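## Task

Take the foam block into the neighbouring room and leave it on the coffee table there. The robot must not tip over or finish leaning, or the task counts as failed.

## Robot and tools

ROBOT. TidyBot++: a mobile base 0.54 m long, 0.50 m wide, 0.38 m tall on four driven casters, carrying a single seven-joint arm whose shoulder sits 0.12 m ahead of the base centre and 0.68 m up. The arm ends in a right hand with index, middle and ring fingers plus a thumb, each with four separately motored hinges. Two cameras: base_camera and wrist_camera. The wrist camera hangs on a mast on the palm side, aimed at the index knuckle; an open hand blocks much of its view. With arm joints 0, -1.2, 3.142, -2.03, 0, 0.075, 2.463 rad it looks level and forward, and joint_6_rad then tilts it. A light push may occasionally nudge loose objects.

FRAMES. Base frame: origin on the floor below the base centre, x ahead, y to the left, z up, metres. hand_pose and hand_target are reported in it. Odometry frame: where the base frame was when the scene began; base_odometry gives x, y and heading (rad, left positive, -3.142 to 3.142) there, from wheel turns only, so slip reads as travel and drift of a few cm builds up. base_tilt is in degrees, forward and right positive.

move. One action per call; everything except cameras and blocking belongs to the action. A call without an action just reports state and pictures.
- base: an object with any of translate_m (forward +, -2 to 2 m), strafe_m (left +, -2 to 2 m), rotate_rad (counter-clockwise +, -6.3 to 6.3 rad). These are offsets relative to the base's own axes at the moment the command begins, not places.
- joints: an object of absolute targets by name. Arm: joint_1_rad (any angle; positive turns the arm clockwise seen from above, opposite to heading), joint_2_rad (-2.249 to 2.249, shoulder, 0 = upper arm vertical, + leans forward), joint_3_rad (any angle), joint_4_rad (-2.579 to 2.579, elbow, 0 straight, negative bends forward when joint_3 is 3.14), joint_5_rad (any), joint_6_rad (-2.099 to 2.099, wrist), joint_7_rad (any; hand roll, 3.14 with hand down puts palm forward, thumb to the right). Any-angle joints take the short way round, so send steps under half a turn. Hand keys hand_index_/middle_/ring_ mcp, abd, pip, dip and hand_thumb_cmc, _axl, _mcp, _ipl take -1 to 1, a linear scale between each hinge's two stops; toward -1 bends toward the palm (thumb_cmc swings the thumb in front of the palm). Straight is about mcp +0.75, abd 0, pip +0.58, dip +0.70, thumb_cmc +0.71, axl +0.68, thumb_mcp +0.23, ipl +0.17. hand_current_limit (-1 to 1, maps to 0-550 mA, start +0.4) and hand_speed (-0.96 to 1, share (n+1)/2 of 8.5 rad/s, start -0.6) are settings. Omitted hand keys keep their goals, so a grip holds; sending a hinge its currently read position relaxes the grip.
- target: one list of seven numbers [x, y, z, qw, qx, qy, qz], an absolute hand pose in the base frame, metres plus quaternion. With target, joints may hold only hand keys. The solver picks the arm angles itself; the path curves and may overshoot. To nudge, add (wanted minus hand_pose) to the last target; to hold still, resend hand_target, not hand_pose.
- speeds: caps for translate_m and strafe_m (0.05-0.5 m/s; give one for a combined move) and rotate_rad (0.1-1.57 rad/s), this action only.
- min_time_s: 0.1-8 s, the shortest duration of arm motions.
- cameras: list from base_camera, wrist_camera, all. blocking: true (default) waits until all motion rests; false returns at once and later moves replace only what they name.
An unknown key makes a call invalid; an out-of-range value gets it refused, and then the reply's later move, wait and finished_scene calls are skipped, as they are after an unrequested stop.

Other tools: wait {seconds 0-10, cameras}; stop {cameras} brakes everything still moving; zoom_image {camera, region [x0,y0,x1,y1] pixels, at most 504 by 504}, only for a camera in the latest images; finished_scene {scene: current scene number}, irreversible.

RESULTS. move says done or the worst status. base_status, joint_status, hand_status: done, moving, off_target (rested short, may still push), not_followed (self-collision check withheld targets; note cause), contact_stop, time_out, torque_fault, limit_stop_at_motor_heat, stopped. base done only means the wheels turned enough. hand_state gives one word per hand motor: moving, goal, blocked, overload. *_current_ma lines show motor current (positive toward -1). motor_effort is percent of max torque with the peak in brackets. Motor temperatures lists the arm joints. on_its_own reports uncommanded behaviour; ARM HIT flags a hard self or base hit; pictures names image order.

CAUTIONS. The arm neither slows for nor avoids obstacles and keeps pushing. A hand pointing down reaches at most about 0.95 m above the floor, and only close in. Loads make the arm sag; never command a joint to its read angle while holding. Torque sensors fault at 104.5 N m (joints 1-4) or 51.3 N m (5-7), freezing the arm 10 s. Heat from stretching or loading: MOTOR HOT at 60 C, fault at 75 C. A hand motor at 495 mA or more for 5 s shuts off for 10 s; limit +1 causes this. The robot can tip if the raised arm snags while driving, pushes furniture, or reaches far while stretched; back away or retract to recover. Avoid drops, slams, hard hits and letting things fall; the object must stay on the table after finishing.

Each tool is called as name([rows], argument=value, ...), one row to a line, values as JSON.

## Session

move()

Scene clock: 0.00 s.
Motor temperatures (°C): [41 34 33 35 44 45 48]
base_odometry: x=+0.000 y=+0.000 heading=+0.000
base_tilt: forward=+0.4 right=+0.0
base_status: not commanded
joint_positions: joint_1_rad=+0.011 joint_2_rad=-0.342 joint_3_rad=+3.165 joint_4_rad=-2.513 joint_5_rad=+0.022 joint_6_rad=-0.910 joint_7_rad=+3.186 hand_index_mcp=+0.752 hand_index_abd=+0.000 hand_index_pip=+0.577 hand_index_dip=+0.696 hand_middle_mcp=+0.752 hand_middle_abd=+0.000 hand_middle_pip=+0.577 hand_middle_dip=+0.696 hand_ring_mcp=+0.752 hand_ring_abd=+0.000 hand_ring_pip=+0.577 hand_ring_dip=+0.696 hand_thumb_cmc=+0.715 hand_thumb_axl=+0.677 hand_thumb_mcp=+0.222 hand_thumb_ipl=+0.168 hand_current_limit=+0.400 hand_speed=-0.600
joint_status: not commanded
hand_state: goal,goal,goal,goal,goal,goal,goal,goal,goal,goal,goal,goal,goal,goal,goal,goal
index_mcp_current_ma: -2
index_abd_current_ma: 0
index_pip_current_ma: 0
index_dip_current_ma: 0
middle_mcp_current_ma: -2
middle_abd_current_ma: 0
middle_pip_current_ma: 0
middle_dip_current_ma: 0
ring_mcp_current_ma: -1
ring_abd_current_ma: 0
ring_pip_current_ma: 0
ring_dip_current_ma: 0
thumb_cmc_current_ma: 1
thumb_axl_current_ma: 0
thumb_mcp_current_ma: -12
thumb_ipl_current_ma: 0
hand_goal_index_mcp: 0.754
hand_goal_index_abd: 0.000
hand_goal_index_pip: 0.576
hand_goal_index_dip: 0.696
hand_goal_middle_mcp: 0.754
hand_goal_middle_abd: 0.000
hand_goal_middle_pip: 0.576
hand_goal_middle_dip: 0.696
hand_goal_ring_mcp: 0.754
hand_goal_ring_abd: 0.000
hand_goal_ring_pip: 0.576
hand_goal_ring_dip: 0.696
hand_goal_thumb_cmc: 0.714
hand_goal_thumb_axl: 0.678
hand_goal_thumb_mcp: 0.226
hand_goal_thumb_ipl: 0.168
motor_effort: joint_1_rad=-1 joint_2_rad=-1 joint_3_rad=+1 joint_4_rad=+11 joint_5_rad=-2 joint_6_rad=+2 joint_7_rad=+0
hand_pose: x=+0.3408 y=-0.0283 z=+0.6051 quat_wxyz=(-0.026, -0.698, -0.716, -0.017) (m; base frame)
hand_target: x=+0.3404 y=-0.0283 z=+0.6049 quat_wxyz=(-0.025, -0.698, -0.716, -0.016) (m; base frame)
hand_status: not commanded
pictures: base_camera, wrist_camera
Images, in order (width x height): base_camera 644x364, wrist_camera 504x504.

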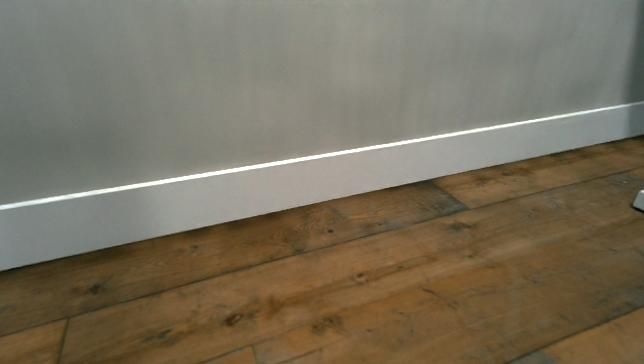

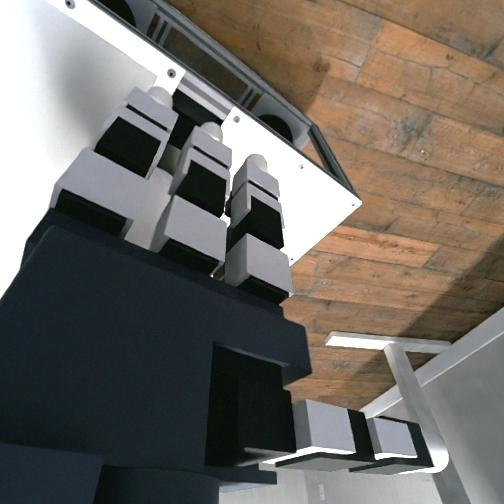

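move(base={"rotate_rad": -1.2}, joints={"joint_1_rad": 0, "joint_2_rad": -1.2, "joint_3_rad": 3.142, "joint_4_rad": -2.03, "joint_5_rad": 0, "joint_6_rad": 0.075, "joint_7_rad": 2.463}, cameras=["all"])

Scene clock: 6.23 s.
move: done
base_odometry: x=+0.000 y=+0.000 heading=-1.200
base_tilt: forward=+0.4 right=+0.1
base_status: done
joint_positions: joint_1_rad=+0.011 joint_2_rad=-1.192 joint_3_rad=+3.163 joint_4_rad=-2.054 joint_5_rad=+0.022 joint_6_rad=+0.011 joint_7_rad=+2.522 hand_index_mcp=+0.759 hand_index_abd=+0.000 hand_index_pip=+0.577 hand_index_dip=+0.696 hand_middle_mcp=+0.759 hand_middle_abd=+0.000 hand_middle_pip=+0.577 hand_middle_dip=+0.696 hand_ring_mcp=+0.758 hand_ring_abd=+0.000 hand_ring_pip=+0.577 hand_ring_dip=+0.696 hand_thumb_cmc=+0.719 hand_thumb_axl=+0.677 hand_thumb_mcp=+0.227 hand_thumb_ipl=+0.168 hand_current_limit=+0.400 hand_speed=-0.600
joint_status: all done
hand_state: goal,goal,goal,goal,goal,goal,goal,goal,goal,goal,goal,goal,goal,goal,goal,goal
index_mcp_current_ma: 15
index_abd_current_ma: 0
index_pip_current_ma: 1
index_dip_current_ma: 0
middle_mcp_current_ma: 15
middle_abd_current_ma: 0
middle_pip_current_ma: 1
middle_dip_current_ma: 0
ring_mcp_current_ma: 12
ring_abd_current_ma: 0
ring_pip_current_ma: 1
ring_dip_current_ma: 0
thumb_cmc_current_ma: 14
thumb_axl_current_ma: -2
thumb_mcp_current_ma: 2
thumb_ipl_current_ma: -1
hand_goal_index_mcp: 0.754
hand_goal_index_abd: 0.000
hand_goal_index_pip: 0.576
hand_goal_index_dip: 0.696
hand_goal_middle_mcp: 0.754
hand_goal_middle_abd: 0.000
hand_goal_middle_pip: 0.576
hand_goal_middle_dip: 0.696
hand_goal_ring_mcp: 0.754
hand_goal_ring_abd: 0.000
hand_goal_ring_pip: 0.576
hand_goal_ring_dip: 0.696
hand_goal_thumb_cmc: 0.714
hand_goal_thumb_axl: 0.678
hand_goal_thumb_mcp: 0.226
hand_goal_thumb_ipl: 0.168
motor_effort: joint_1_rad=-1(1) joint_2_rad=+15(18) joint_3_rad=+1(3) joint_4_rad=+13(16) joint_5_rad=-1(2) joint_6_rad=+8(9) joint_7_rad=+0(1)
hand_pose: x=+0.1544 y=-0.0779 z=+1.2827 quat_wxyz=(-0.430, -0.371, -0.182, -0.803) (m; base frame)
hand_target: x=+0.1276 y=-0.0699 z=+1.3015 quat_wxyz=(-0.401, -0.333, -0.159, -0.839) (m; base frame)
hand_status: not commanded
pictures: base_camera, wrist_camera
Images, in order (width x height): base_camera 644x364, wrist_camera 504x504.

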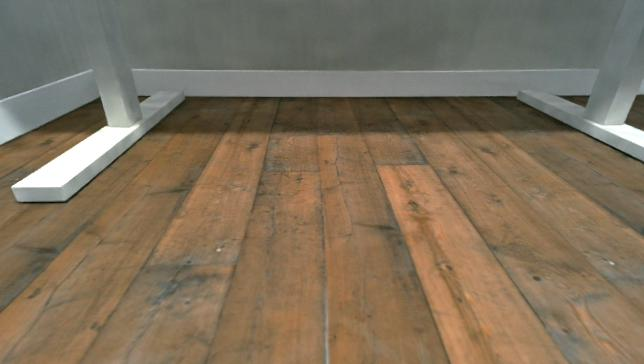

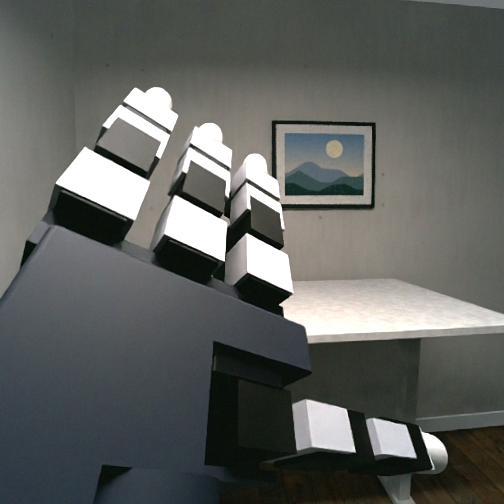

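move(base={"rotate_rad": -0.7}, cameras=["all"])

move(base={"rotate_rad": -0.7}, cameras=["all"])

move(base={"rotate_rad": -0.7}, cameras=["all"])

move(base={"rotate_rad": -0.7}, cameras=["all"])

move(base={"rotate_rad": -0.7}, cameras=["all"])

move(base={"rotate_rad": -0.7}, cameras=["all"])

Scene clock: 16.40 s.
move: done
base_odometry: x=+0.000 y=+0.000 heading=-1.900
base_tilt: forward=+0.4 right=+0.1
base_status: done
joint_positions: joint_1_rad=+0.010 joint_2_rad=-1.192 joint_3_rad=+3.162 joint_4_rad=-2.054 joint_5_rad=+0.022 joint_6_rad=+0.012 joint_7_rad=+2.520 hand_index_mcp=+0.760 hand_index_abd=+0.000 hand_index_pip=+0.577 hand_index_dip=+0.696 hand_middle_mcp=+0.759 hand_middle_abd=+0.000 hand_middle_pip=+0.577 hand_middle_dip=+0.696 hand_ring_mcp=+0.759 hand_ring_abd=+0.000 hand_ring_pip=+0.577 hand_ring_dip=+0.696 hand_thumb_cmc=+0.719 hand_thumb_axl=+0.677 hand_thumb_mcp=+0.227 hand_thumb_ipl=+0.168 hand_current_limit=+0.400 hand_speed=-0.600
joint_status: not commanded
hand_state: goal,goal,goal,goal,goal,goal,goal,goal,goal,goal,goal,goal,goal,goal,goal,goal
index_mcp_current_ma: 16
index_abd_current_ma: 0
index_pip_current_ma: 1
index_dip_current_ma: 0
middle_mcp_current_ma: 15
middle_abd_current_ma: 0
middle_pip_current_ma: 1
middle_dip_current_ma: 0
ring_mcp_current_ma: 13
ring_abd_current_ma: 0
ring_pip_current_ma: 1
ring_dip_current_ma: 0
thumb_cmc_current_ma: 14
thumb_axl_current_ma: -2
thumb_mcp_current_ma: 2
thumb_ipl_current_ma: -1
hand_goal_index_mcp: 0.754
hand_goal_index_abd: 0.000
hand_goal_index_pip: 0.576
hand_goal_index_dip: 0.696
hand_goal_middle_mcp: 0.754
hand_goal_middle_abd: 0.000
hand_goal_middle_pip: 0.576
hand_goal_middle_dip: 0.696
hand_goal_ring_mcp: 0.754
hand_goal_ring_abd: 0.000
hand_goal_ring_pip: 0.576
hand_goal_ring_dip: 0.696
hand_goal_thumb_cmc: 0.714
hand_goal_thumb_axl: 0.678
hand_goal_thumb_mcp: 0.226
hand_goal_thumb_ipl: 0.168
motor_effort: joint_1_rad=-1(1) joint_2_rad=+15(15) joint_3_rad=+1(2) joint_4_rad=+13(13) joint_5_rad=-2(2) joint_6_rad=+7(8) joint_7_rad=-1(1)
hand_pose: x=+0.1544 y=-0.0774 z=+1.2829 quat_wxyz=(-0.429, -0.371, -0.182, -0.803) (m; base frame)
hand_target: x=+0.1276 y=-0.0699 z=+1.3015 quat_wxyz=(-0.401, -0.333, -0.159, -0.839) (m; base frame)
hand_status: not commanded
pictures: base_camera, wrist_camera
Images, in order (width x height): base_camera 644x364, wrist_camera 504x504.

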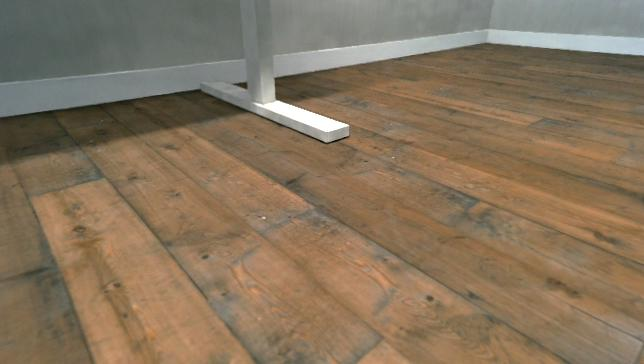

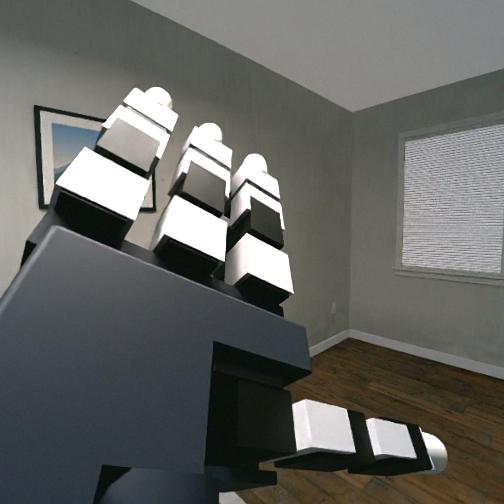

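Scene clock: 18.03 s.
move: done
base_odometry: x=+0.000 y=+0.000 heading=-2.600
base_tilt: forward=+0.3 right=+0.1
base_status: done
joint_positions: joint_1_rad=+0.010 joint_2_rad=-1.192 joint_3_rad=+3.162 joint_4_rad=-2.054 joint_5_rad=+0.022 joint_6_rad=+0.012 joint_7_rad=+2.520 hand_index_mcp=+0.760 hand_index_abd=+0.000 hand_index_pip=+0.577 hand_index_dip=+0.696 hand_middle_mcp=+0.760 hand_middle_abd=+0.000 hand_middle_pip=+0.577 hand_middle_dip=+0.696 hand_ring_mcp=+0.759 hand_ring_abd=+0.000 hand_ring_pip=+0.577 hand_ring_dip=+0.696 hand_thumb_cmc=+0.719 hand_thumb_axl=+0.677 hand_thumb_mcp=+0.227 hand_thumb_ipl=+0.168 hand_current_limit=+0.400 hand_speed=-0.600
joint_status: not commanded
hand_state: goal,goal,goal,goal,goal,goal,goal,goal,goal,goal,goal,goal,goal,goal,goal,goal
index_mcp_current_ma: 16
index_abd_current_ma: 0
index_pip_current_ma: 1
index_dip_current_ma: 0
middle_mcp_current_ma: 16
middle_abd_current_ma: 0
middle_pip_current_ma: 1
middle_dip_current_ma: 0
ring_mcp_current_ma: 13
ring_abd_current_ma: 0
ring_pip_current_ma: 1
ring_dip_current_ma: 0
thumb_cmc_current_ma: 14
thumb_axl_current_ma: -2
thumb_mcp_current_ma: 2
thumb_ipl_current_ma: -1
hand_goal_index_mcp: 0.754
hand_goal_index_abd: 0.000
hand_goal_index_pip: 0.576
hand_goal_index_dip: 0.696
hand_goal_middle_mcp: 0.754
hand_goal_middle_abd: 0.000
hand_goal_middle_pip: 0.576
hand_goal_middle_dip: 0.696
hand_goal_ring_mcp: 0.754
hand_goal_ring_abd: 0.000
hand_goal_ring_pip: 0.576
hand_goal_ring_dip: 0.696
hand_goal_thumb_cmc: 0.714
hand_goal_thumb_axl: 0.678
hand_goal_thumb_mcp: 0.226
hand_goal_thumb_ipl: 0.168
motor_effort: joint_1_rad=+0(1) joint_2_rad=+15(15) joint_3_rad=+0(2) joint_4_rad=+13(13) joint_5_rad=-1(2) joint_6_rad=+8(9) joint_7_rad=+0(1)
hand_pose: x=+0.1544 y=-0.0772 z=+1.2829 quat_wxyz=(-0.429, -0.370, -0.182, -0.803) (m; base frame)
hand_target: x=+0.1276 y=-0.0699 z=+1.3015 quat_wxyz=(-0.401, -0.333, -0.159, -0.839) (m; base frame)
hand_status: not commanded
pictures: base_camera, wrist_camera
Images, in order (width x height): base_camera 644x364, wrist_camera 504x504.

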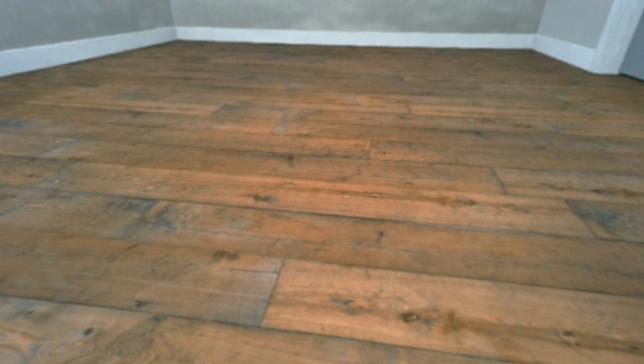

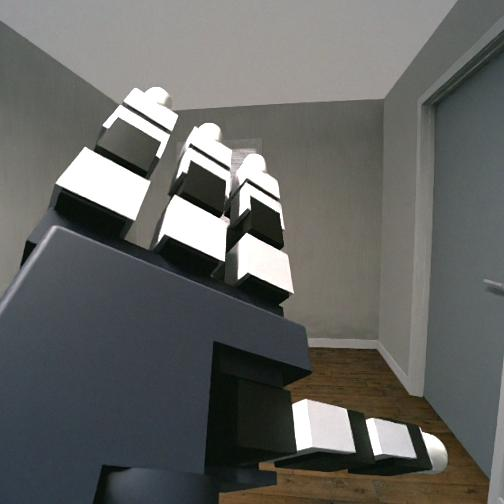

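Scene clock: 19.67 s.
move: done
base_odometry: x=+0.000 y=+0.000 heading=+2.983
base_tilt: forward=+0.4 right=+0.1
base_status: done
joint_positions: joint_1_rad=+0.010 joint_2_rad=-1.192 joint_3_rad=+3.162 joint_4_rad=-2.054 joint_5_rad=+0.022 joint_6_rad=+0.012 joint_7_rad=+2.520 hand_index_mcp=+0.760 hand_index_abd=+0.000 hand_index_pip=+0.577 hand_index_dip=+0.696 hand_middle_mcp=+0.760 hand_middle_abd=+0.000 hand_middle_pip=+0.577 hand_middle_dip=+0.696 hand_ring_mcp=+0.759 hand_ring_abd=+0.000 hand_ring_pip=+0.577 hand_ring_dip=+0.696 hand_thumb_cmc=+0.719 hand_thumb_axl=+0.677 hand_thumb_mcp=+0.227 hand_thumb_ipl=+0.168 hand_current_limit=+0.400 hand_speed=-0.600
joint_status: not commanded
hand_state: goal,goal,goal,goal,goal,goal,goal,goal,goal,goal,goal,goal,goal,goal,goal,goal
index_mcp_current_ma: 16
index_abd_current_ma: 0
index_pip_current_ma: 1
index_dip_current_ma: 0
middle_mcp_current_ma: 16
middle_abd_current_ma: 0
middle_pip_current_ma: 1
middle_dip_current_ma: 0
ring_mcp_current_ma: 13
ring_abd_current_ma: 0
ring_pip_current_ma: 1
ring_dip_current_ma: 0
thumb_cmc_current_ma: 14
thumb_axl_current_ma: -2
thumb_mcp_current_ma: 2
thumb_ipl_current_ma: -1
hand_goal_index_mcp: 0.754
hand_goal_index_abd: 0.000
hand_goal_index_pip: 0.576
hand_goal_index_dip: 0.696
hand_goal_middle_mcp: 0.754
hand_goal_middle_abd: 0.000
hand_goal_middle_pip: 0.576
hand_goal_middle_dip: 0.696
hand_goal_ring_mcp: 0.754
hand_goal_ring_abd: 0.000
hand_goal_ring_pip: 0.576
hand_goal_ring_dip: 0.696
hand_goal_thumb_cmc: 0.714
hand_goal_thumb_axl: 0.678
hand_goal_thumb_mcp: 0.226
hand_goal_thumb_ipl: 0.168
motor_effort: joint_1_rad=+0(1) joint_2_rad=+15(15) joint_3_rad=+0(2) joint_4_rad=+13(13) joint_5_rad=-1(2) joint_6_rad=+7(8) joint_7_rad=+0(1)
hand_pose: x=+0.1544 y=-0.0771 z=+1.2829 quat_wxyz=(-0.429, -0.370, -0.182, -0.804) (m; base frame)
hand_target: x=+0.1276 y=-0.0699 z=+1.3015 quat_wxyz=(-0.401, -0.333, -0.159, -0.839) (m; base frame)
hand_status: not commanded
pictures: base_camera, wrist_camera
Images, in order (width x height): base_camera 644x364, wrist_camera 504x504.

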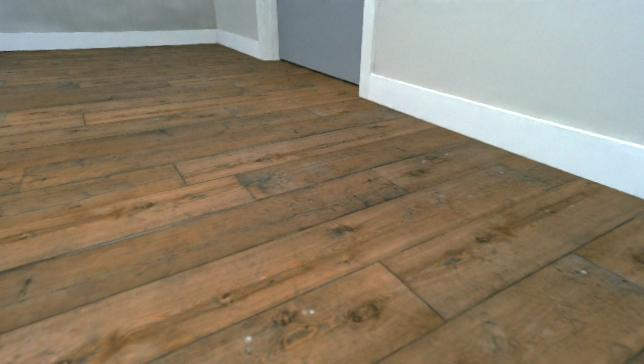

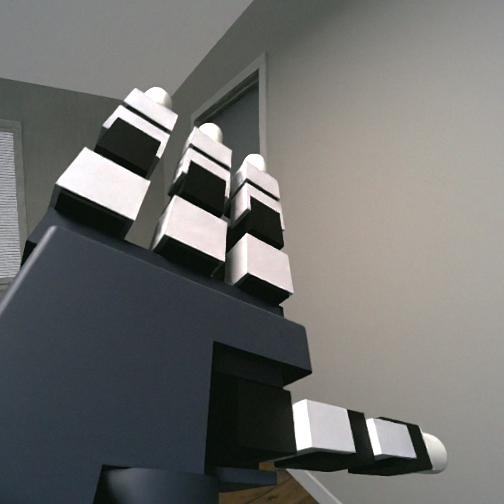

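Scene clock: 21.30 s.
move: done
base_odometry: x=+0.000 y=+0.000 heading=+2.283
base_tilt: forward=+0.3 right=+0.1
base_status: done
joint_positions: joint_1_rad=+0.009 joint_2_rad=-1.192 joint_3_rad=+3.162 joint_4_rad=-2.054 joint_5_rad=+0.022 joint_6_rad=+0.012 joint_7_rad=+2.520 hand_index_mcp=+0.760 hand_index_abd=+0.000 hand_index_pip=+0.577 hand_index_dip=+0.696 hand_middle_mcp=+0.760 hand_middle_abd=+0.000 hand_middle_pip=+0.577 hand_middle_dip=+0.696 hand_ring_mcp=+0.759 hand_ring_abd=+0.000 hand_ring_pip=+0.577 hand_ring_dip=+0.696 hand_thumb_cmc=+0.719 hand_thumb_axl=+0.677 hand_thumb_mcp=+0.227 hand_thumb_ipl=+0.168 hand_current_limit=+0.400 hand_speed=-0.600
joint_status: not commanded
hand_state: goal,goal,goal,goal,goal,goal,goal,goal,goal,goal,goal,goal,goal,goal,goal,goal
index_mcp_current_ma: 16
index_abd_current_ma: 0
index_pip_current_ma: 1
index_dip_current_ma: 0
middle_mcp_current_ma: 16
middle_abd_current_ma: 0
middle_pip_current_ma: 1
middle_dip_current_ma: 0
ring_mcp_current_ma: 13
ring_abd_current_ma: 0
ring_pip_current_ma: 1
ring_dip_current_ma: 0
thumb_cmc_current_ma: 14
thumb_axl_current_ma: -2
thumb_mcp_current_ma: 2
thumb_ipl_current_ma: -1
hand_goal_index_mcp: 0.754
hand_goal_index_abd: 0.000
hand_goal_index_pip: 0.576
hand_goal_index_dip: 0.696
hand_goal_middle_mcp: 0.754
hand_goal_middle_abd: 0.000
hand_goal_middle_pip: 0.576
hand_goal_middle_dip: 0.696
hand_goal_ring_mcp: 0.754
hand_goal_ring_abd: 0.000
hand_goal_ring_pip: 0.576
hand_goal_ring_dip: 0.696
hand_goal_thumb_cmc: 0.714
hand_goal_thumb_axl: 0.678
hand_goal_thumb_mcp: 0.226
hand_goal_thumb_ipl: 0.168
motor_effort: joint_1_rad=+0(1) joint_2_rad=+15(15) joint_3_rad=+0(1) joint_4_rad=+13(13) joint_5_rad=-2(2) joint_6_rad=+7(9) joint_7_rad=+0(1)
hand_pose: x=+0.1544 y=-0.0770 z=+1.2829 quat_wxyz=(-0.429, -0.370, -0.182, -0.804) (m; base frame)
hand_target: x=+0.1276 y=-0.0699 z=+1.3015 quat_wxyz=(-0.401, -0.333, -0.159, -0.839) (m; base frame)
hand_status: not commanded
pictures: base_camera, wrist_camera
Images, in order (width x height): base_camera 644x364, wrist_camera 504x504.

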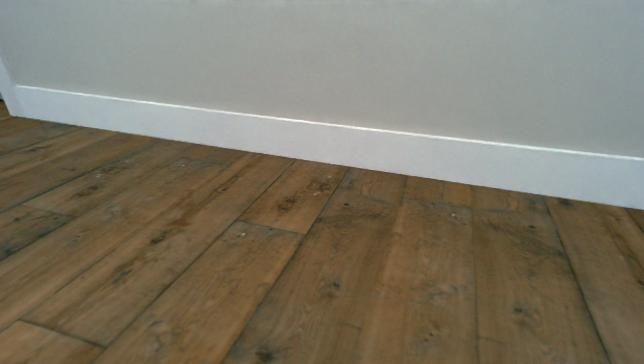

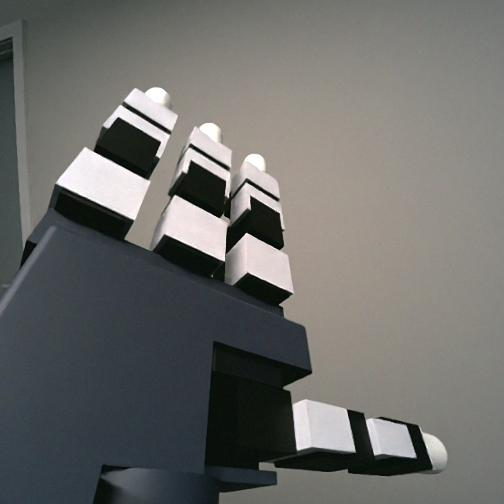

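Scene clock: 22.93 s.
move: done
base_odometry: x=+0.000 y=+0.000 heading=+1.583
base_tilt: forward=+0.3 right=+0.1
base_status: done
joint_positions: joint_1_rad=+0.009 joint_2_rad=-1.192 joint_3_rad=+3.161 joint_4_rad=-2.054 joint_5_rad=+0.022 joint_6_rad=+0.012 joint_7_rad=+2.520 hand_index_mcp=+0.760 hand_index_abd=+0.000 hand_index_pip=+0.577 hand_index_dip=+0.696 hand_middle_mcp=+0.760 hand_middle_abd=+0.000 hand_middle_pip=+0.577 hand_middle_dip=+0.696 hand_ring_mcp=+0.759 hand_ring_abd=+0.000 hand_ring_pip=+0.577 hand_ring_dip=+0.696 hand_thumb_cmc=+0.719 hand_thumb_axl=+0.677 hand_thumb_mcp=+0.227 hand_thumb_ipl=+0.168 hand_current_limit=+0.400 hand_speed=-0.600
joint_status: not commanded
hand_state: goal,goal,goal,goal,goal,goal,goal,goal,goal,goal,goal,goal,goal,goal,goal,goal
index_mcp_current_ma: 16
index_abd_current_ma: 0
index_pip_current_ma: 1
index_dip_current_ma: 0
middle_mcp_current_ma: 16
middle_abd_current_ma: 0
middle_pip_current_ma: 1
middle_dip_current_ma: 0
ring_mcp_current_ma: 13
ring_abd_current_ma: 0
ring_pip_current_ma: 1
ring_dip_current_ma: 0
thumb_cmc_current_ma: 14
thumb_axl_current_ma: -2
thumb_mcp_current_ma: 3
thumb_ipl_current_ma: -1
hand_goal_index_mcp: 0.754
hand_goal_index_abd: 0.000
hand_goal_index_pip: 0.576
hand_goal_index_dip: 0.696
hand_goal_middle_mcp: 0.754
hand_goal_middle_abd: 0.000
hand_goal_middle_pip: 0.576
hand_goal_middle_dip: 0.696
hand_goal_ring_mcp: 0.754
hand_goal_ring_abd: 0.000
hand_goal_ring_pip: 0.576
hand_goal_ring_dip: 0.696
hand_goal_thumb_cmc: 0.714
hand_goal_thumb_axl: 0.678
hand_goal_thumb_mcp: 0.226
hand_goal_thumb_ipl: 0.168
motor_effort: joint_1_rad=-1(1) joint_2_rad=+15(15) joint_3_rad=+0(2) joint_4_rad=+13(14) joint_5_rad=-1(2) joint_6_rad=+7(8) joint_7_rad=+0(1)
hand_pose: x=+0.1544 y=-0.0769 z=+1.2830 quat_wxyz=(-0.429, -0.370, -0.182, -0.804) (m; base frame)
hand_target: x=+0.1276 y=-0.0699 z=+1.3015 quat_wxyz=(-0.401, -0.333, -0.159, -0.839) (m; base frame)
hand_status: not commanded
pictures: base_camera, wrist_camera
Images, in order (width x height): base_camera 644x364, wrist_camera 504x504.

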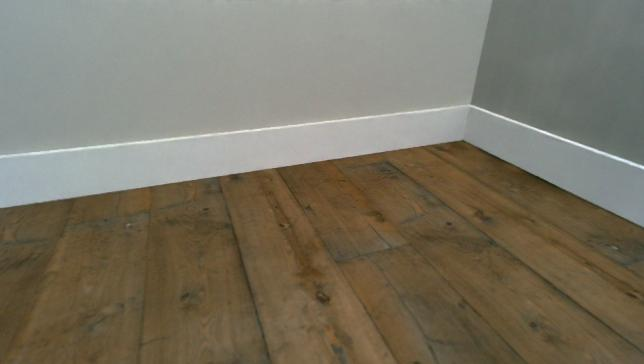

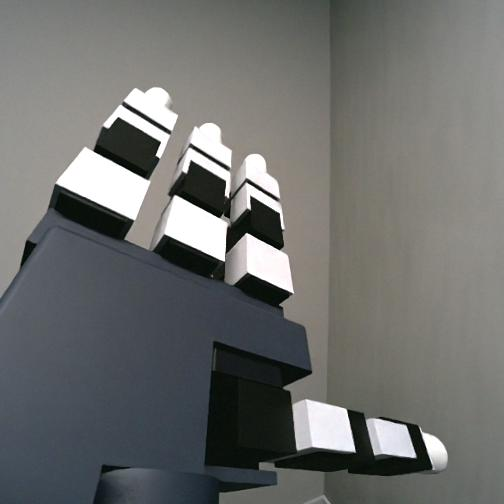

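Scene clock: 24.57 s.
move: done
base_odometry: x=+0.000 y=+0.000 heading=+0.883
base_tilt: forward=+0.3 right=+0.1
base_status: done
joint_positions: joint_1_rad=+0.009 joint_2_rad=-1.192 joint_3_rad=+3.161 joint_4_rad=-2.054 joint_5_rad=+0.022 joint_6_rad=+0.012 joint_7_rad=+2.520 hand_index_mcp=+0.760 hand_index_abd=+0.000 hand_index_pip=+0.577 hand_index_dip=+0.696 hand_middle_mcp=+0.760 hand_middle_abd=+0.000 hand_middle_pip=+0.577 hand_middle_dip=+0.696 hand_ring_mcp=+0.759 hand_ring_abd=+0.000 hand_ring_pip=+0.577 hand_ring_dip=+0.696 hand_thumb_cmc=+0.719 hand_thumb_axl=+0.677 hand_thumb_mcp=+0.227 hand_thumb_ipl=+0.168 hand_current_limit=+0.400 hand_speed=-0.600
joint_status: not commanded
hand_state: goal,goal,goal,goal,goal,goal,goal,goal,goal,goal,goal,goal,goal,goal,goal,goal
index_mcp_current_ma: 16
index_abd_current_ma: 0
index_pip_current_ma: 1
index_dip_current_ma: 0
middle_mcp_current_ma: 16
middle_abd_current_ma: 0
middle_pip_current_ma: 1
middle_dip_current_ma: 0
ring_mcp_current_ma: 13
ring_abd_current_ma: 0
ring_pip_current_ma: 1
ring_dip_current_ma: 0
thumb_cmc_current_ma: 14
thumb_axl_current_ma: -2
thumb_mcp_current_ma: 3
thumb_ipl_current_ma: -1
hand_goal_index_mcp: 0.754
hand_goal_index_abd: 0.000
hand_goal_index_pip: 0.576
hand_goal_index_dip: 0.696
hand_goal_middle_mcp: 0.754
hand_goal_middle_abd: 0.000
hand_goal_middle_pip: 0.576
hand_goal_middle_dip: 0.696
hand_goal_ring_mcp: 0.754
hand_goal_ring_abd: 0.000
hand_goal_ring_pip: 0.576
hand_goal_ring_dip: 0.696
hand_goal_thumb_cmc: 0.714
hand_goal_thumb_axl: 0.678
hand_goal_thumb_mcp: 0.226
hand_goal_thumb_ipl: 0.168
motor_effort: joint_1_rad=+0(2) joint_2_rad=+15(15) joint_3_rad=+0(2) joint_4_rad=+13(13) joint_5_rad=-1(2) joint_6_rad=+7(8) joint_7_rad=+0(1)
hand_pose: x=+0.1545 y=-0.0769 z=+1.2830 quat_wxyz=(-0.429, -0.370, -0.182, -0.804) (m; base frame)
hand_target: x=+0.1276 y=-0.0699 z=+1.3015 quat_wxyz=(-0.401, -0.333, -0.159, -0.839) (m; base frame)
hand_status: not commanded
pictures: base_camera, wrist_camera
Images, in order (width x height): base_camera 644x364, wrist_camera 504x504.

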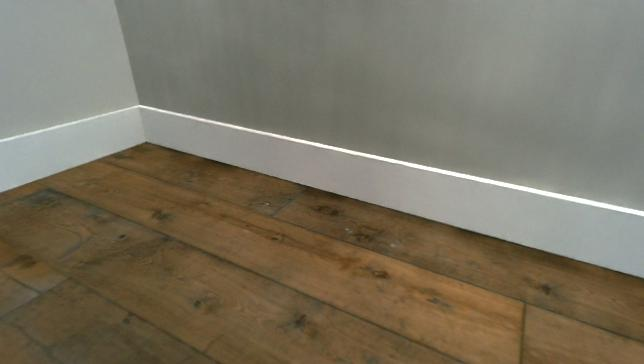

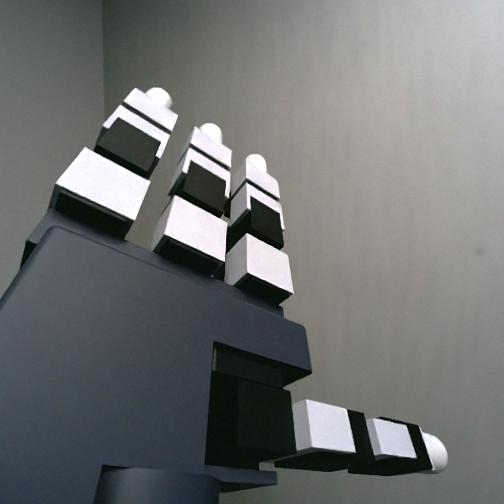

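move(base={"rotate_rad": -1.5}, joints={"hand_index_mcp": 0.1, "hand_middle_mcp": 0.1, "hand_ring_mcp": 0.1, "hand_index_pip": -0.95, "hand_middle_pip": -0.95, "hand_ring_pip": -0.95, "hand_index_dip": 0.0, "hand_middle_dip": 0.0, "hand_ring_dip": 0.0, "hand_speed": 0.0}, cameras=["all"])

move(base={"rotate_rad": -0.58}, cameras=["all"])

Scene clock: 35.67 s.
move: done
base_odometry: x=+0.000 y=+0.000 heading=-0.617
base_tilt: forward=+0.3 right=+0.1
base_status: done
joint_positions: joint_1_rad=+0.009 joint_2_rad=-1.192 joint_3_rad=+3.160 joint_4_rad=-2.053 joint_5_rad=+0.022 joint_6_rad=+0.017 joint_7_rad=+2.520 hand_index_mcp=+0.101 hand_index_abd=+0.000 hand_index_pip=-0.949 hand_index_dip=+0.002 hand_middle_mcp=+0.100 hand_middle_abd=+0.000 hand_middle_pip=-0.949 hand_middle_dip=+0.002 hand_ring_mcp=+0.100 hand_ring_abd=+0.000 hand_ring_pip=-0.949 hand_ring_dip=+0.003 hand_thumb_cmc=+0.719 hand_thumb_axl=+0.677 hand_thumb_mcp=+0.227 hand_thumb_ipl=+0.168 hand_current_limit=+0.400 hand_speed=+0.000
joint_status: all done
hand_state: goal,goal,goal,goal,goal,goal,goal,goal,goal,goal,goal,goal,goal,goal,goal,goal
index_mcp_current_ma: 1
index_abd_current_ma: 0
index_pip_current_ma: 1
index_dip_current_ma: 5
middle_mcp_current_ma: 1
middle_abd_current_ma: 0
middle_pip_current_ma: 1
middle_dip_current_ma: 5
ring_mcp_current_ma: 1
ring_abd_current_ma: 0
ring_pip_current_ma: 1
ring_dip_current_ma: 6
thumb_cmc_current_ma: 14
thumb_axl_current_ma: -2
thumb_mcp_current_ma: 3
thumb_ipl_current_ma: -1
hand_goal_index_mcp: 0.100
hand_goal_index_abd: 0.000
hand_goal_index_pip: -0.950
hand_goal_index_dip: 0.000
hand_goal_middle_mcp: 0.100
hand_goal_middle_abd: 0.000
hand_goal_middle_pip: -0.950
hand_goal_middle_dip: 0.000
hand_goal_ring_mcp: 0.100
hand_goal_ring_abd: 0.000
hand_goal_ring_pip: -0.950
hand_goal_ring_dip: 0.000
hand_goal_thumb_cmc: 0.714
hand_goal_thumb_axl: 0.678
hand_goal_thumb_mcp: 0.226
hand_goal_thumb_ipl: 0.168
motor_effort: joint_1_rad=+0(1) joint_2_rad=+15(16) joint_3_rad=+0(2) joint_4_rad=+12(14) joint_5_rad=-1(2) joint_6_rad=+7(8) joint_7_rad=+0(1)
hand_pose: x=+0.1530 y=-0.0759 z=+1.2842 quat_wxyz=(-0.429, -0.368, -0.182, -0.805) (m; base frame)
hand_target: x=+0.1276 y=-0.0699 z=+1.3015 quat_wxyz=(-0.401, -0.333, -0.159, -0.839) (m; base frame)
hand_status: not commanded
pictures: base_camera, wrist_camera
Images, in order (width x height): base_camera 644x364, wrist_camera 504x504.

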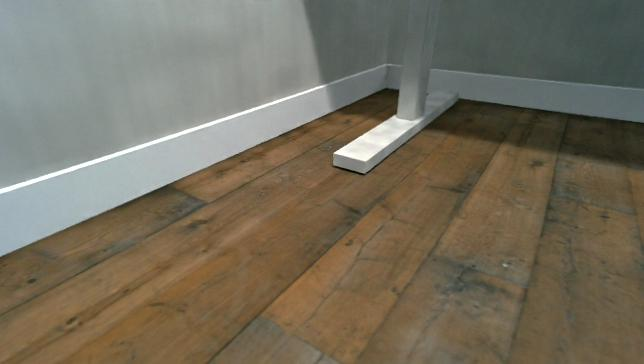

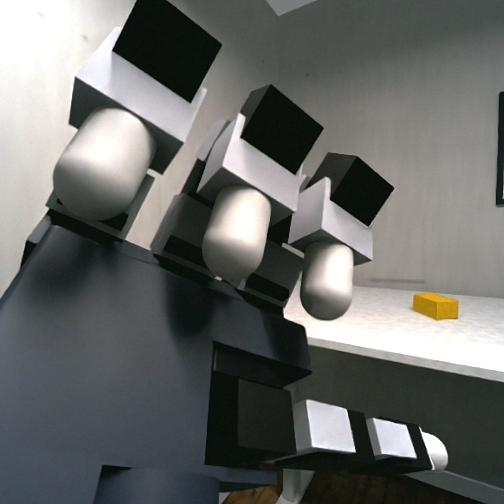

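Scene clock: 37.17 s.
move: done
base_odometry: x=+0.000 y=+0.000 heading=-1.196
base_tilt: forward=+0.3 right=+0.1
base_status: done
joint_positions: joint_1_rad=+0.009 joint_2_rad=-1.192 joint_3_rad=+3.160 joint_4_rad=-2.053 joint_5_rad=+0.022 joint_6_rad=+0.017 joint_7_rad=+2.520 hand_index_mcp=+0.101 hand_index_abd=+0.000 hand_index_pip=-0.949 hand_index_dip=+0.002 hand_middle_mcp=+0.100 hand_middle_abd=+0.000 hand_middle_pip=-0.949 hand_middle_dip=+0.002 hand_ring_mcp=+0.100 hand_ring_abd=+0.000 hand_ring_pip=-0.949 hand_ring_dip=+0.003 hand_thumb_cmc=+0.719 hand_thumb_axl=+0.677 hand_thumb_mcp=+0.227 hand_thumb_ipl=+0.168 hand_current_limit=+0.400 hand_speed=+0.000
joint_status: not commanded
hand_state: goal,goal,goal,goal,goal,goal,goal,goal,goal,goal,goal,goal,goal,goal,goal,goal
index_mcp_current_ma: 1
index_abd_current_ma: 0
index_pip_current_ma: 1
index_dip_current_ma: 5
middle_mcp_current_ma: 1
middle_abd_current_ma: 0
middle_pip_current_ma: 1
middle_dip_current_ma: 5
ring_mcp_current_ma: 1
ring_abd_current_ma: 0
ring_pip_current_ma: 1
ring_dip_current_ma: 6
thumb_cmc_current_ma: 14
thumb_axl_current_ma: -2
thumb_mcp_current_ma: 3
thumb_ipl_current_ma: -1
hand_goal_index_mcp: 0.100
hand_goal_index_abd: 0.000
hand_goal_index_pip: -0.950
hand_goal_index_dip: 0.000
hand_goal_middle_mcp: 0.100
hand_goal_middle_abd: 0.000
hand_goal_middle_pip: -0.950
hand_goal_middle_dip: 0.000
hand_goal_ring_mcp: 0.100
hand_goal_ring_abd: 0.000
hand_goal_ring_pip: -0.950
hand_goal_ring_dip: 0.000
hand_goal_thumb_cmc: 0.714
hand_goal_thumb_axl: 0.678
hand_goal_thumb_mcp: 0.226
hand_goal_thumb_ipl: 0.168
motor_effort: joint_1_rad=+0(1) joint_2_rad=+15(16) joint_3_rad=+1(1) joint_4_rad=+12(13) joint_5_rad=-1(2) joint_6_rad=+7(8) joint_7_rad=+0(1)
hand_pose: x=+0.1530 y=-0.0759 z=+1.2842 quat_wxyz=(-0.429, -0.368, -0.182, -0.805) (m; base frame)
hand_target: x=+0.1276 y=-0.0699 z=+1.3015 quat_wxyz=(-0.401, -0.333, -0.159, -0.839) (m; base frame)
hand_status: not commanded
pictures: base_camera, wrist_camera
Images, in order (width x height): base_camera 644x364, wrist_camera 504x504.

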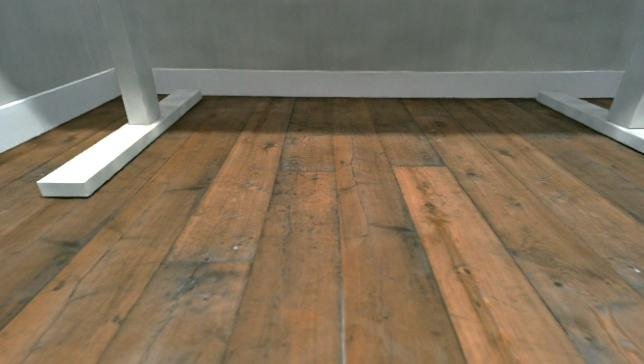

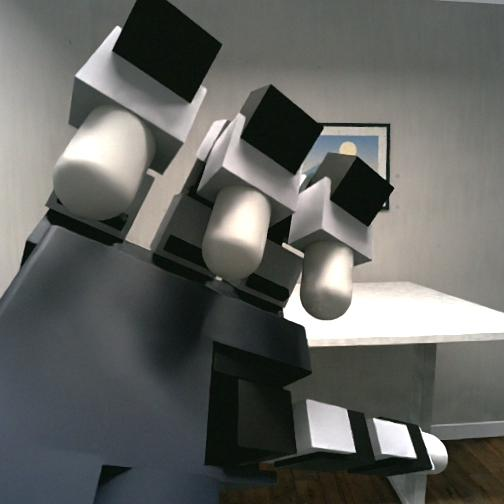

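move(base={"rotate_rad": 3.09}, joints={"hand_index_mcp": 0.754, "hand_middle_mcp": 0.754, "hand_ring_mcp": 0.754, "hand_index_pip": 0.576, "hand_middle_pip": 0.576, "hand_ring_pip": 0.576, "hand_index_dip": 0.696, "hand_middle_dip": 0.696, "hand_ring_dip": 0.696}, cameras=[])

move(base={"strafe_m": 1.35, "translate_m": -0.1}, cameras=["all"])

Scene clock: 115.70 s.
move: done
base_odometry: x=+0.000 y=+0.000 heading=+1.893
base_tilt: forward=+0.3 right=+0.1
base_status: done
joint_positions: joint_1_rad=+0.009 joint_2_rad=-1.192 joint_3_rad=+3.159 joint_4_rad=-2.053 joint_5_rad=+0.022 joint_6_rad=+0.017 joint_7_rad=+2.520 hand_index_mcp=+0.760 hand_index_abd=+0.000 hand_index_pip=+0.575 hand_index_dip=+0.694 hand_middle_mcp=+0.760 hand_middle_abd=+0.000 hand_middle_pip=+0.575 hand_middle_dip=+0.694 hand_ring_mcp=+0.759 hand_ring_abd=+0.000 hand_ring_pip=+0.575 hand_ring_dip=+0.693 hand_thumb_cmc=+0.719 hand_thumb_axl=+0.677 hand_thumb_mcp=+0.227 hand_thumb_ipl=+0.168 hand_current_limit=+0.400 hand_speed=+0.000
joint_status: all done
hand_state: goal,goal,goal,goal,goal,goal,goal,goal,goal,goal,goal,goal,goal,goal,goal,goal
index_mcp_current_ma: 16
index_abd_current_ma: 0
index_pip_current_ma: -2
index_dip_current_ma: -5
middle_mcp_current_ma: 16
middle_abd_current_ma: 0
middle_pip_current_ma: -2
middle_dip_current_ma: -5
ring_mcp_current_ma: 14
ring_abd_current_ma: 0
ring_pip_current_ma: -2
ring_dip_current_ma: -6
thumb_cmc_current_ma: 14
thumb_axl_current_ma: -2
thumb_mcp_current_ma: 3
thumb_ipl_current_ma: -1
hand_goal_index_mcp: 0.754
hand_goal_index_abd: 0.000
hand_goal_index_pip: 0.576
hand_goal_index_dip: 0.696
hand_goal_middle_mcp: 0.754
hand_goal_middle_abd: 0.000
hand_goal_middle_pip: 0.576
hand_goal_middle_dip: 0.696
hand_goal_ring_mcp: 0.754
hand_goal_ring_abd: 0.000
hand_goal_ring_pip: 0.576
hand_goal_ring_dip: 0.696
hand_goal_thumb_cmc: 0.714
hand_goal_thumb_axl: 0.678
hand_goal_thumb_mcp: 0.226
hand_goal_thumb_ipl: 0.168
motor_effort: joint_1_rad=-1(1) joint_2_rad=+15(16) joint_3_rad=+1(2) joint_4_rad=+13(14) joint_5_rad=-1(2) joint_6_rad=+8(9) joint_7_rad=+0(1)
hand_pose: x=+0.1529 y=-0.0758 z=+1.2843 quat_wxyz=(-0.429, -0.367, -0.182, -0.805) (m; base frame)
hand_target: x=+0.1276 y=-0.0699 z=+1.3015 quat_wxyz=(-0.401, -0.333, -0.159, -0.839) (m; base frame)
hand_status: not commanded
pictures: none
No camera images: "cameras" was empty.

Scene clock: 119.60 s.
move: done
base_odometry: x=-1.249 y=-0.523 heading=+1.894
base_tilt: forward=+0.3 right=+0.1
base_status: done
joint_positions: joint_1_rad=+0.007 joint_2_rad=-1.192 joint_3_rad=+3.154 joint_4_rad=-2.053 joint_5_rad=+0.022 joint_6_rad=+0.017 joint_7_rad=+2.520 hand_index_mcp=+0.760 hand_index_abd=+0.000 hand_index_pip=+0.575 hand_index_dip=+0.694 hand_middle_mcp=+0.760 hand_middle_abd=+0.000 hand_middle_pip=+0.575 hand_middle_dip=+0.694 hand_ring_mcp=+0.759 hand_ring_abd=+0.000 hand_ring_pip=+0.575 hand_ring_dip=+0.693 hand_thumb_cmc=+0.719 hand_thumb_axl=+0.677 hand_thumb_mcp=+0.227 hand_thumb_ipl=+0.168 hand_current_limit=+0.400 hand_speed=+0.000
joint_status: not commanded
hand_state: goal,goal,goal,goal,goal,goal,goal,goal,goal,goal,goal,goal,goal,goal,goal,goal
index_mcp_current_ma: 18
index_abd_current_ma: 0
index_pip_current_ma: -1
index_dip_current_ma: -5
middle_mcp_current_ma: 18
middle_abd_current_ma: 0
middle_pip_current_ma: -1
middle_dip_current_ma: -5
ring_mcp_current_ma: 15
ring_abd_current_ma: 0
ring_pip_current_ma: -1
ring_dip_current_ma: -6
thumb_cmc_current_ma: 14
thumb_axl_current_ma: -2
thumb_mcp_current_ma: 3
thumb_ipl_current_ma: -1
hand_goal_index_mcp: 0.754
hand_goal_index_abd: 0.000
hand_goal_index_pip: 0.576
hand_goal_index_dip: 0.696
hand_goal_middle_mcp: 0.754
hand_goal_middle_abd: 0.000
hand_goal_middle_pip: 0.576
hand_goal_middle_dip: 0.696
hand_goal_ring_mcp: 0.754
hand_goal_ring_abd: 0.000
hand_goal_ring_pip: 0.576
hand_goal_ring_dip: 0.696
hand_goal_thumb_cmc: 0.714
hand_goal_thumb_axl: 0.678
hand_goal_thumb_mcp: 0.226
hand_goal_thumb_ipl: 0.168
motor_effort: joint_1_rad=-1(2) joint_2_rad=+15(16) joint_3_rad=+0(3) joint_4_rad=+12(13) joint_5_rad=-1(2) joint_6_rad=+7(8) joint_7_rad=+0(1)
hand_pose: x=+0.1532 y=-0.0725 z=+1.2847 quat_wxyz=(-0.428, -0.366, -0.185, -0.805) (m; base frame)
hand_target: x=+0.1276 y=-0.0699 z=+1.3015 quat_wxyz=(-0.401, -0.333, -0.159, -0.839) (m; base frame)
hand_status: not commanded
pictures: base_camera, wrist_camera
Images, in order (width x height): base_camera 644x364, wrist_camera 504x504.

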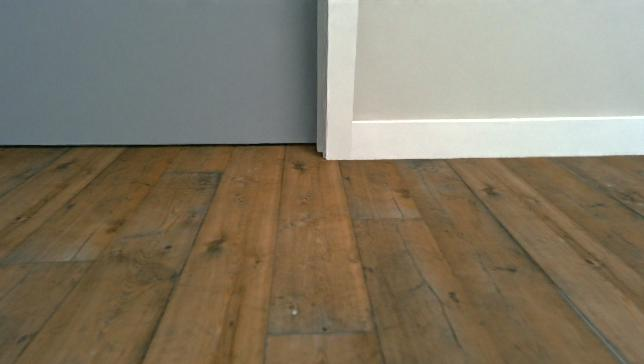

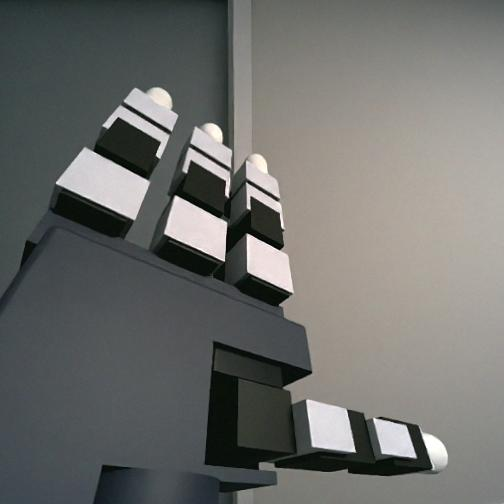

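move(base={"strafe_m": 0.3, "rotate_rad": 0.5}, cameras=["all"])

Scene clock: 124.30 s.
move: done
base_odometry: x=-1.533 y=-0.618 heading=+2.394
base_tilt: forward=+0.4 right=+0.1
base_status: done
joint_positions: joint_1_rad=+0.005 joint_2_rad=-1.192 joint_3_rad=+3.152 joint_4_rad=-2.053 joint_5_rad=+0.022 joint_6_rad=+0.017 joint_7_rad=+2.520 hand_index_mcp=+0.760 hand_index_abd=+0.000 hand_index_pip=+0.575 hand_index_dip=+0.694 hand_middle_mcp=+0.760 hand_middle_abd=+0.000 hand_middle_pip=+0.575 hand_middle_dip=+0.694 hand_ring_mcp=+0.759 hand_ring_abd=+0.000 hand_ring_pip=+0.575 hand_ring_dip=+0.693 hand_thumb_cmc=+0.719 hand_thumb_axl=+0.677 hand_thumb_mcp=+0.227 hand_thumb_ipl=+0.168 hand_current_limit=+0.400 hand_speed=+0.000
joint_status: not commanded
hand_state: goal,goal,goal,goal,goal,goal,goal,goal,goal,goal,goal,goal,goal,goal,goal,goal
index_mcp_current_ma: 18
index_abd_current_ma: 0
index_pip_current_ma: -1
index_dip_current_ma: -5
middle_mcp_current_ma: 18
middle_abd_current_ma: 0
middle_pip_current_ma: -1
middle_dip_current_ma: -5
ring_mcp_current_ma: 15
ring_abd_current_ma: 0
ring_pip_current_ma: -1
ring_dip_current_ma: -6
thumb_cmc_current_ma: 14
thumb_axl_current_ma: -2
thumb_mcp_current_ma: 3
thumb_ipl_current_ma: -1
hand_goal_index_mcp: 0.754
hand_goal_index_abd: 0.000
hand_goal_index_pip: 0.576
hand_goal_index_dip: 0.696
hand_goal_middle_mcp: 0.754
hand_goal_middle_abd: 0.000
hand_goal_middle_pip: 0.576
hand_goal_middle_dip: 0.696
hand_goal_ring_mcp: 0.754
hand_goal_ring_abd: 0.000
hand_goal_ring_pip: 0.576
hand_goal_ring_dip: 0.696
hand_goal_thumb_cmc: 0.714
hand_goal_thumb_axl: 0.678
hand_goal_thumb_mcp: 0.226
hand_goal_thumb_ipl: 0.168
motor_effort: joint_1_rad=-1(1) joint_2_rad=+15(16) joint_3_rad=+0(3) joint_4_rad=+13(13) joint_5_rad=-1(2) joint_6_rad=+7(8) joint_7_rad=+0(1)
hand_pose: x=+0.1534 y=-0.0716 z=+1.2848 quat_wxyz=(-0.428, -0.365, -0.186, -0.806) (m; base frame)
hand_target: x=+0.1276 y=-0.0699 z=+1.3015 quat_wxyz=(-0.401, -0.333, -0.159, -0.839) (m; base frame)
hand_status: not commanded
pictures: base_camera, wrist_camera
Images, in order (width x height): base_camera 644x364, wrist_camera 504x504.

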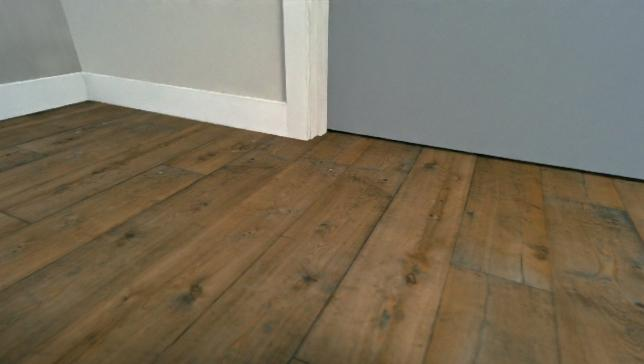

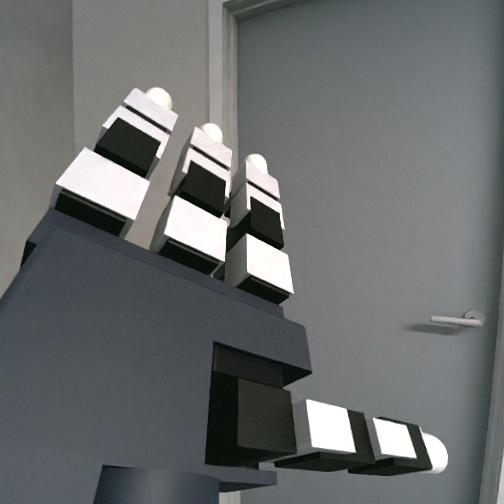

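move(base={"rotate_rad": -0.495}, cameras=[])

move(base={"strafe_m": -0.1, "translate_m": -0.25}, cameras=["all"])

Scene clock: 147.33 s.
move: done
base_odometry: x=-1.533 y=-0.618 heading=+1.900
base_tilt: forward=+0.4 right=+0.1
base_status: done
joint_positions: joint_1_rad=+0.005 joint_2_rad=-1.192 joint_3_rad=+3.152 joint_4_rad=-2.053 joint_5_rad=+0.022 joint_6_rad=+0.017 joint_7_rad=+2.520 hand_index_mcp=+0.760 hand_index_abd=+0.000 hand_index_pip=+0.575 hand_index_dip=+0.694 hand_middle_mcp=+0.760 hand_middle_abd=+0.000 hand_middle_pip=+0.575 hand_middle_dip=+0.694 hand_ring_mcp=+0.759 hand_ring_abd=+0.000 hand_ring_pip=+0.575 hand_ring_dip=+0.693 hand_thumb_cmc=+0.719 hand_thumb_axl=+0.677 hand_thumb_mcp=+0.227 hand_thumb_ipl=+0.168 hand_current_limit=+0.400 hand_speed=+0.000
joint_status: not commanded
hand_state: goal,goal,goal,goal,goal,goal,goal,goal,goal,goal,goal,goal,goal,goal,goal,goal
index_mcp_current_ma: 18
index_abd_current_ma: 0
index_pip_current_ma: -1
index_dip_current_ma: -5
middle_mcp_current_ma: 18
middle_abd_current_ma: 0
middle_pip_current_ma: -1
middle_dip_current_ma: -5
ring_mcp_current_ma: 15
ring_abd_current_ma: 0
ring_pip_current_ma: -1
ring_dip_current_ma: -6
thumb_cmc_current_ma: 14
thumb_axl_current_ma: -2
thumb_mcp_current_ma: 3
thumb_ipl_current_ma: -1
hand_goal_index_mcp: 0.754
hand_goal_index_abd: 0.000
hand_goal_index_pip: 0.576
hand_goal_index_dip: 0.696
hand_goal_middle_mcp: 0.754
hand_goal_middle_abd: 0.000
hand_goal_middle_pip: 0.576
hand_goal_middle_dip: 0.696
hand_goal_ring_mcp: 0.754
hand_goal_ring_abd: 0.000
hand_goal_ring_pip: 0.576
hand_goal_ring_dip: 0.696
hand_goal_thumb_cmc: 0.714
hand_goal_thumb_axl: 0.678
hand_goal_thumb_mcp: 0.226
hand_goal_thumb_ipl: 0.168
motor_effort: joint_1_rad=-1(1) joint_2_rad=+15(16) joint_3_rad=+1(2) joint_4_rad=+13(13) joint_5_rad=-1(2) joint_6_rad=+8(8) joint_7_rad=+0(1)
hand_pose: x=+0.1534 y=-0.0716 z=+1.2848 quat_wxyz=(-0.428, -0.365, -0.186, -0.806) (m; base frame)
hand_target: x=+0.1276 y=-0.0699 z=+1.3015 quat_wxyz=(-0.401, -0.333, -0.159, -0.839) (m; base frame)
hand_status: not commanded
pictures: none
No camera images: "cameras" was empty.

Scene clock: 149.00 s.
move: done
base_odometry: x=-1.358 y=-0.823 heading=+1.899
base_tilt: forward=+0.4 right=+0.1
base_status: done
joint_positions: joint_1_rad=+0.005 joint_2_rad=-1.200 joint_3_rad=+3.152 joint_4_rad=-2.050 joint_5_rad=+0.022 joint_6_rad=+0.020 joint_7_rad=+2.520 hand_index_mcp=+0.761 hand_index_abd=+0.000 hand_index_pip=+0.575 hand_index_dip=+0.694 hand_middle_mcp=+0.761 hand_middle_abd=+0.000 hand_middle_pip=+0.575 hand_middle_dip=+0.694 hand_ring_mcp=+0.760 hand_ring_abd=+0.000 hand_ring_pip=+0.575 hand_ring_dip=+0.693 hand_thumb_cmc=+0.719 hand_thumb_axl=+0.677 hand_thumb_mcp=+0.227 hand_thumb_ipl=+0.168 hand_current_limit=+0.400 hand_speed=+0.000
joint_status: not commanded
hand_state: goal,goal,goal,goal,goal,goal,goal,goal,goal,goal,goal,goal,goal,goal,goal,goal
index_mcp_current_ma: 20
index_abd_current_ma: 0
index_pip_current_ma: -1
index_dip_current_ma: -5
middle_mcp_current_ma: 20
middle_abd_current_ma: 0
middle_pip_current_ma: -1
middle_dip_current_ma: -5
ring_mcp_current_ma: 17
ring_abd_current_ma: 0
ring_pip_current_ma: -1
ring_dip_current_ma: -6
thumb_cmc_current_ma: 15
thumb_axl_current_ma: -2
thumb_mcp_current_ma: 4
thumb_ipl_current_ma: -1
hand_goal_index_mcp: 0.754
hand_goal_index_abd: 0.000
hand_goal_index_pip: 0.576
hand_goal_index_dip: 0.696
hand_goal_middle_mcp: 0.754
hand_goal_middle_abd: 0.000
hand_goal_middle_pip: 0.576
hand_goal_middle_dip: 0.696
hand_goal_ring_mcp: 0.754
hand_goal_ring_abd: 0.000
hand_goal_ring_pip: 0.576
hand_goal_ring_dip: 0.696
hand_goal_thumb_cmc: 0.714
hand_goal_thumb_axl: 0.678
hand_goal_thumb_mcp: 0.226
hand_goal_thumb_ipl: 0.168
motor_effort: joint_1_rad=-1(1) joint_2_rad=+15(17) joint_3_rad=+1(2) joint_4_rad=+12(15) joint_5_rad=-2(2) joint_6_rad=+8(9) joint_7_rad=+0(1)
hand_pose: x=+0.1466 y=-0.0715 z=+1.2868 quat_wxyz=(-0.429, -0.360, -0.183, -0.808) (m; base frame)
hand_target: x=+0.1276 y=-0.0699 z=+1.3015 quat_wxyz=(-0.401, -0.333, -0.159, -0.839) (m; base frame)
hand_status: not commanded
pictures: base_camera, wrist_camera
Images, in order (width x height): base_camera 644x364, wrist_camera 504x504.

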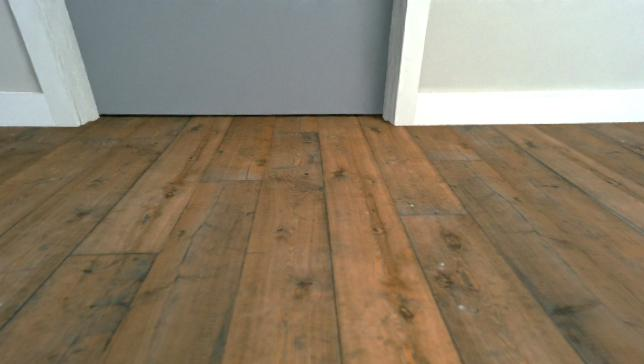

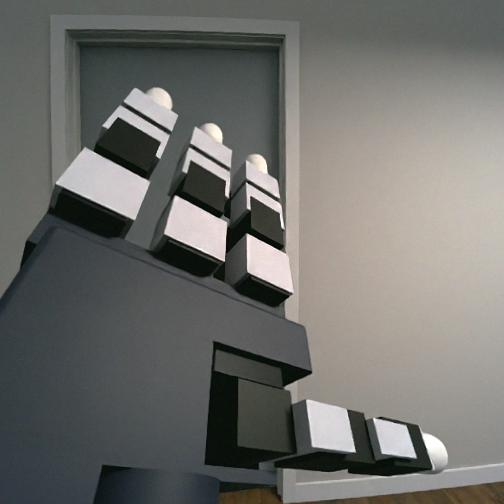

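move(target=[0.72, 0.0, 1.1, 0.3536, -0.6124, 0.6124, -0.3536], joints={"hand_index_mcp": 1.0, "hand_middle_mcp": 1.0, "hand_ring_mcp": 1.0}, min_time_s=3, cameras=["all"])

Scene clock: 180.13 s.
move: time_out
base_odometry: x=-1.358 y=-0.823 heading=+1.899
base_tilt: forward=+0.4 right=+0.1
base_status: not commanded
joint_positions: joint_1_rad=-0.037 joint_2_rad=+0.486 joint_3_rad=+3.438 joint_4_rad=-0.048 joint_5_rad=-0.313 joint_6_rad=-1.575 joint_7_rad=+0.059 hand_index_mcp=+0.987 hand_index_abd=+0.001 hand_index_pip=+0.575 hand_index_dip=+0.694 hand_middle_mcp=+0.987 hand_middle_abd=+0.001 hand_middle_pip=+0.575 hand_middle_dip=+0.694 hand_ring_mcp=+0.989 hand_ring_abd=+0.001 hand_ring_pip=+0.575 hand_ring_dip=+0.693 hand_thumb_cmc=+0.706 hand_thumb_axl=+0.677 hand_thumb_mcp=+0.224 hand_thumb_ipl=+0.168 hand_current_limit=+0.400 hand_speed=+0.000
joint_status: all done
hand_state: goal,goal,goal,goal,goal,goal,goal,goal,goal,goal,goal,goal,goal,goal,goal,goal
index_mcp_current_ma: -41
index_abd_current_ma: 2
index_pip_current_ma: -1
index_dip_current_ma: -5
middle_mcp_current_ma: -41
middle_abd_current_ma: 2
middle_pip_current_ma: -1
middle_dip_current_ma: -5
ring_mcp_current_ma: -35
ring_abd_current_ma: 2
ring_pip_current_ma: -1
ring_dip_current_ma: -6
thumb_cmc_current_ma: -24
thumb_axl_current_ma: -2
thumb_mcp_current_ma: -4
thumb_ipl_current_ma: -1
hand_goal_index_mcp: 1.000
hand_goal_index_abd: 0.000
hand_goal_index_pip: 0.576
hand_goal_index_dip: 0.696
hand_goal_middle_mcp: 1.000
hand_goal_middle_abd: 0.000
hand_goal_middle_pip: 0.576
hand_goal_middle_dip: 0.696
hand_goal_ring_mcp: 1.000
hand_goal_ring_abd: 0.000
hand_goal_ring_pip: 0.576
hand_goal_ring_dip: 0.696
hand_goal_thumb_cmc: 0.714
hand_goal_thumb_axl: 0.678
hand_goal_thumb_mcp: 0.226
hand_goal_thumb_ipl: 0.168
motor_effort: joint_1_rad=-1(4) joint_2_rad=-25(31) joint_3_rad=+0(10) joint_4_rad=+9(14) joint_5_rad=-2(5) joint_6_rad=+8(11) joint_7_rad=-1(1)
hand_pose: x=+0.6923 y=+0.0419 z=+1.0951 quat_wxyz=(+0.354, -0.642, +0.586, -0.346) (m; base frame)
hand_target: x=+0.6894 y=+0.0425 z=+1.0930 quat_wxyz=(+0.351, -0.643, +0.589, -0.341) (m; base frame)
hand_status: time_out (0.050 m and 4.7 deg from the pose sent, 0.607 m and 152.0 deg at the start)
pictures: base_camera, wrist_camera
Images, in order (width x height): base_camera 644x364, wrist_camera 504x504.

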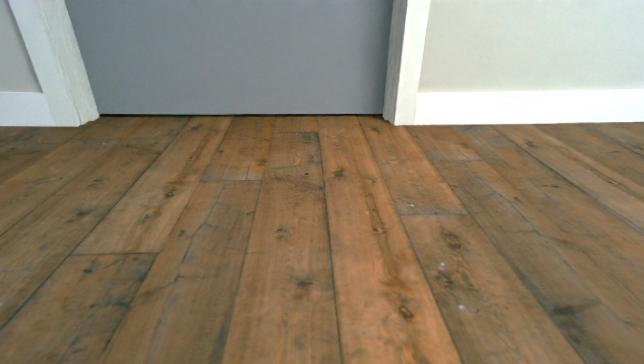

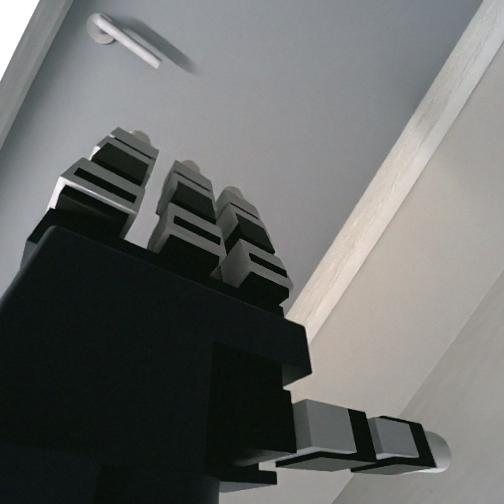

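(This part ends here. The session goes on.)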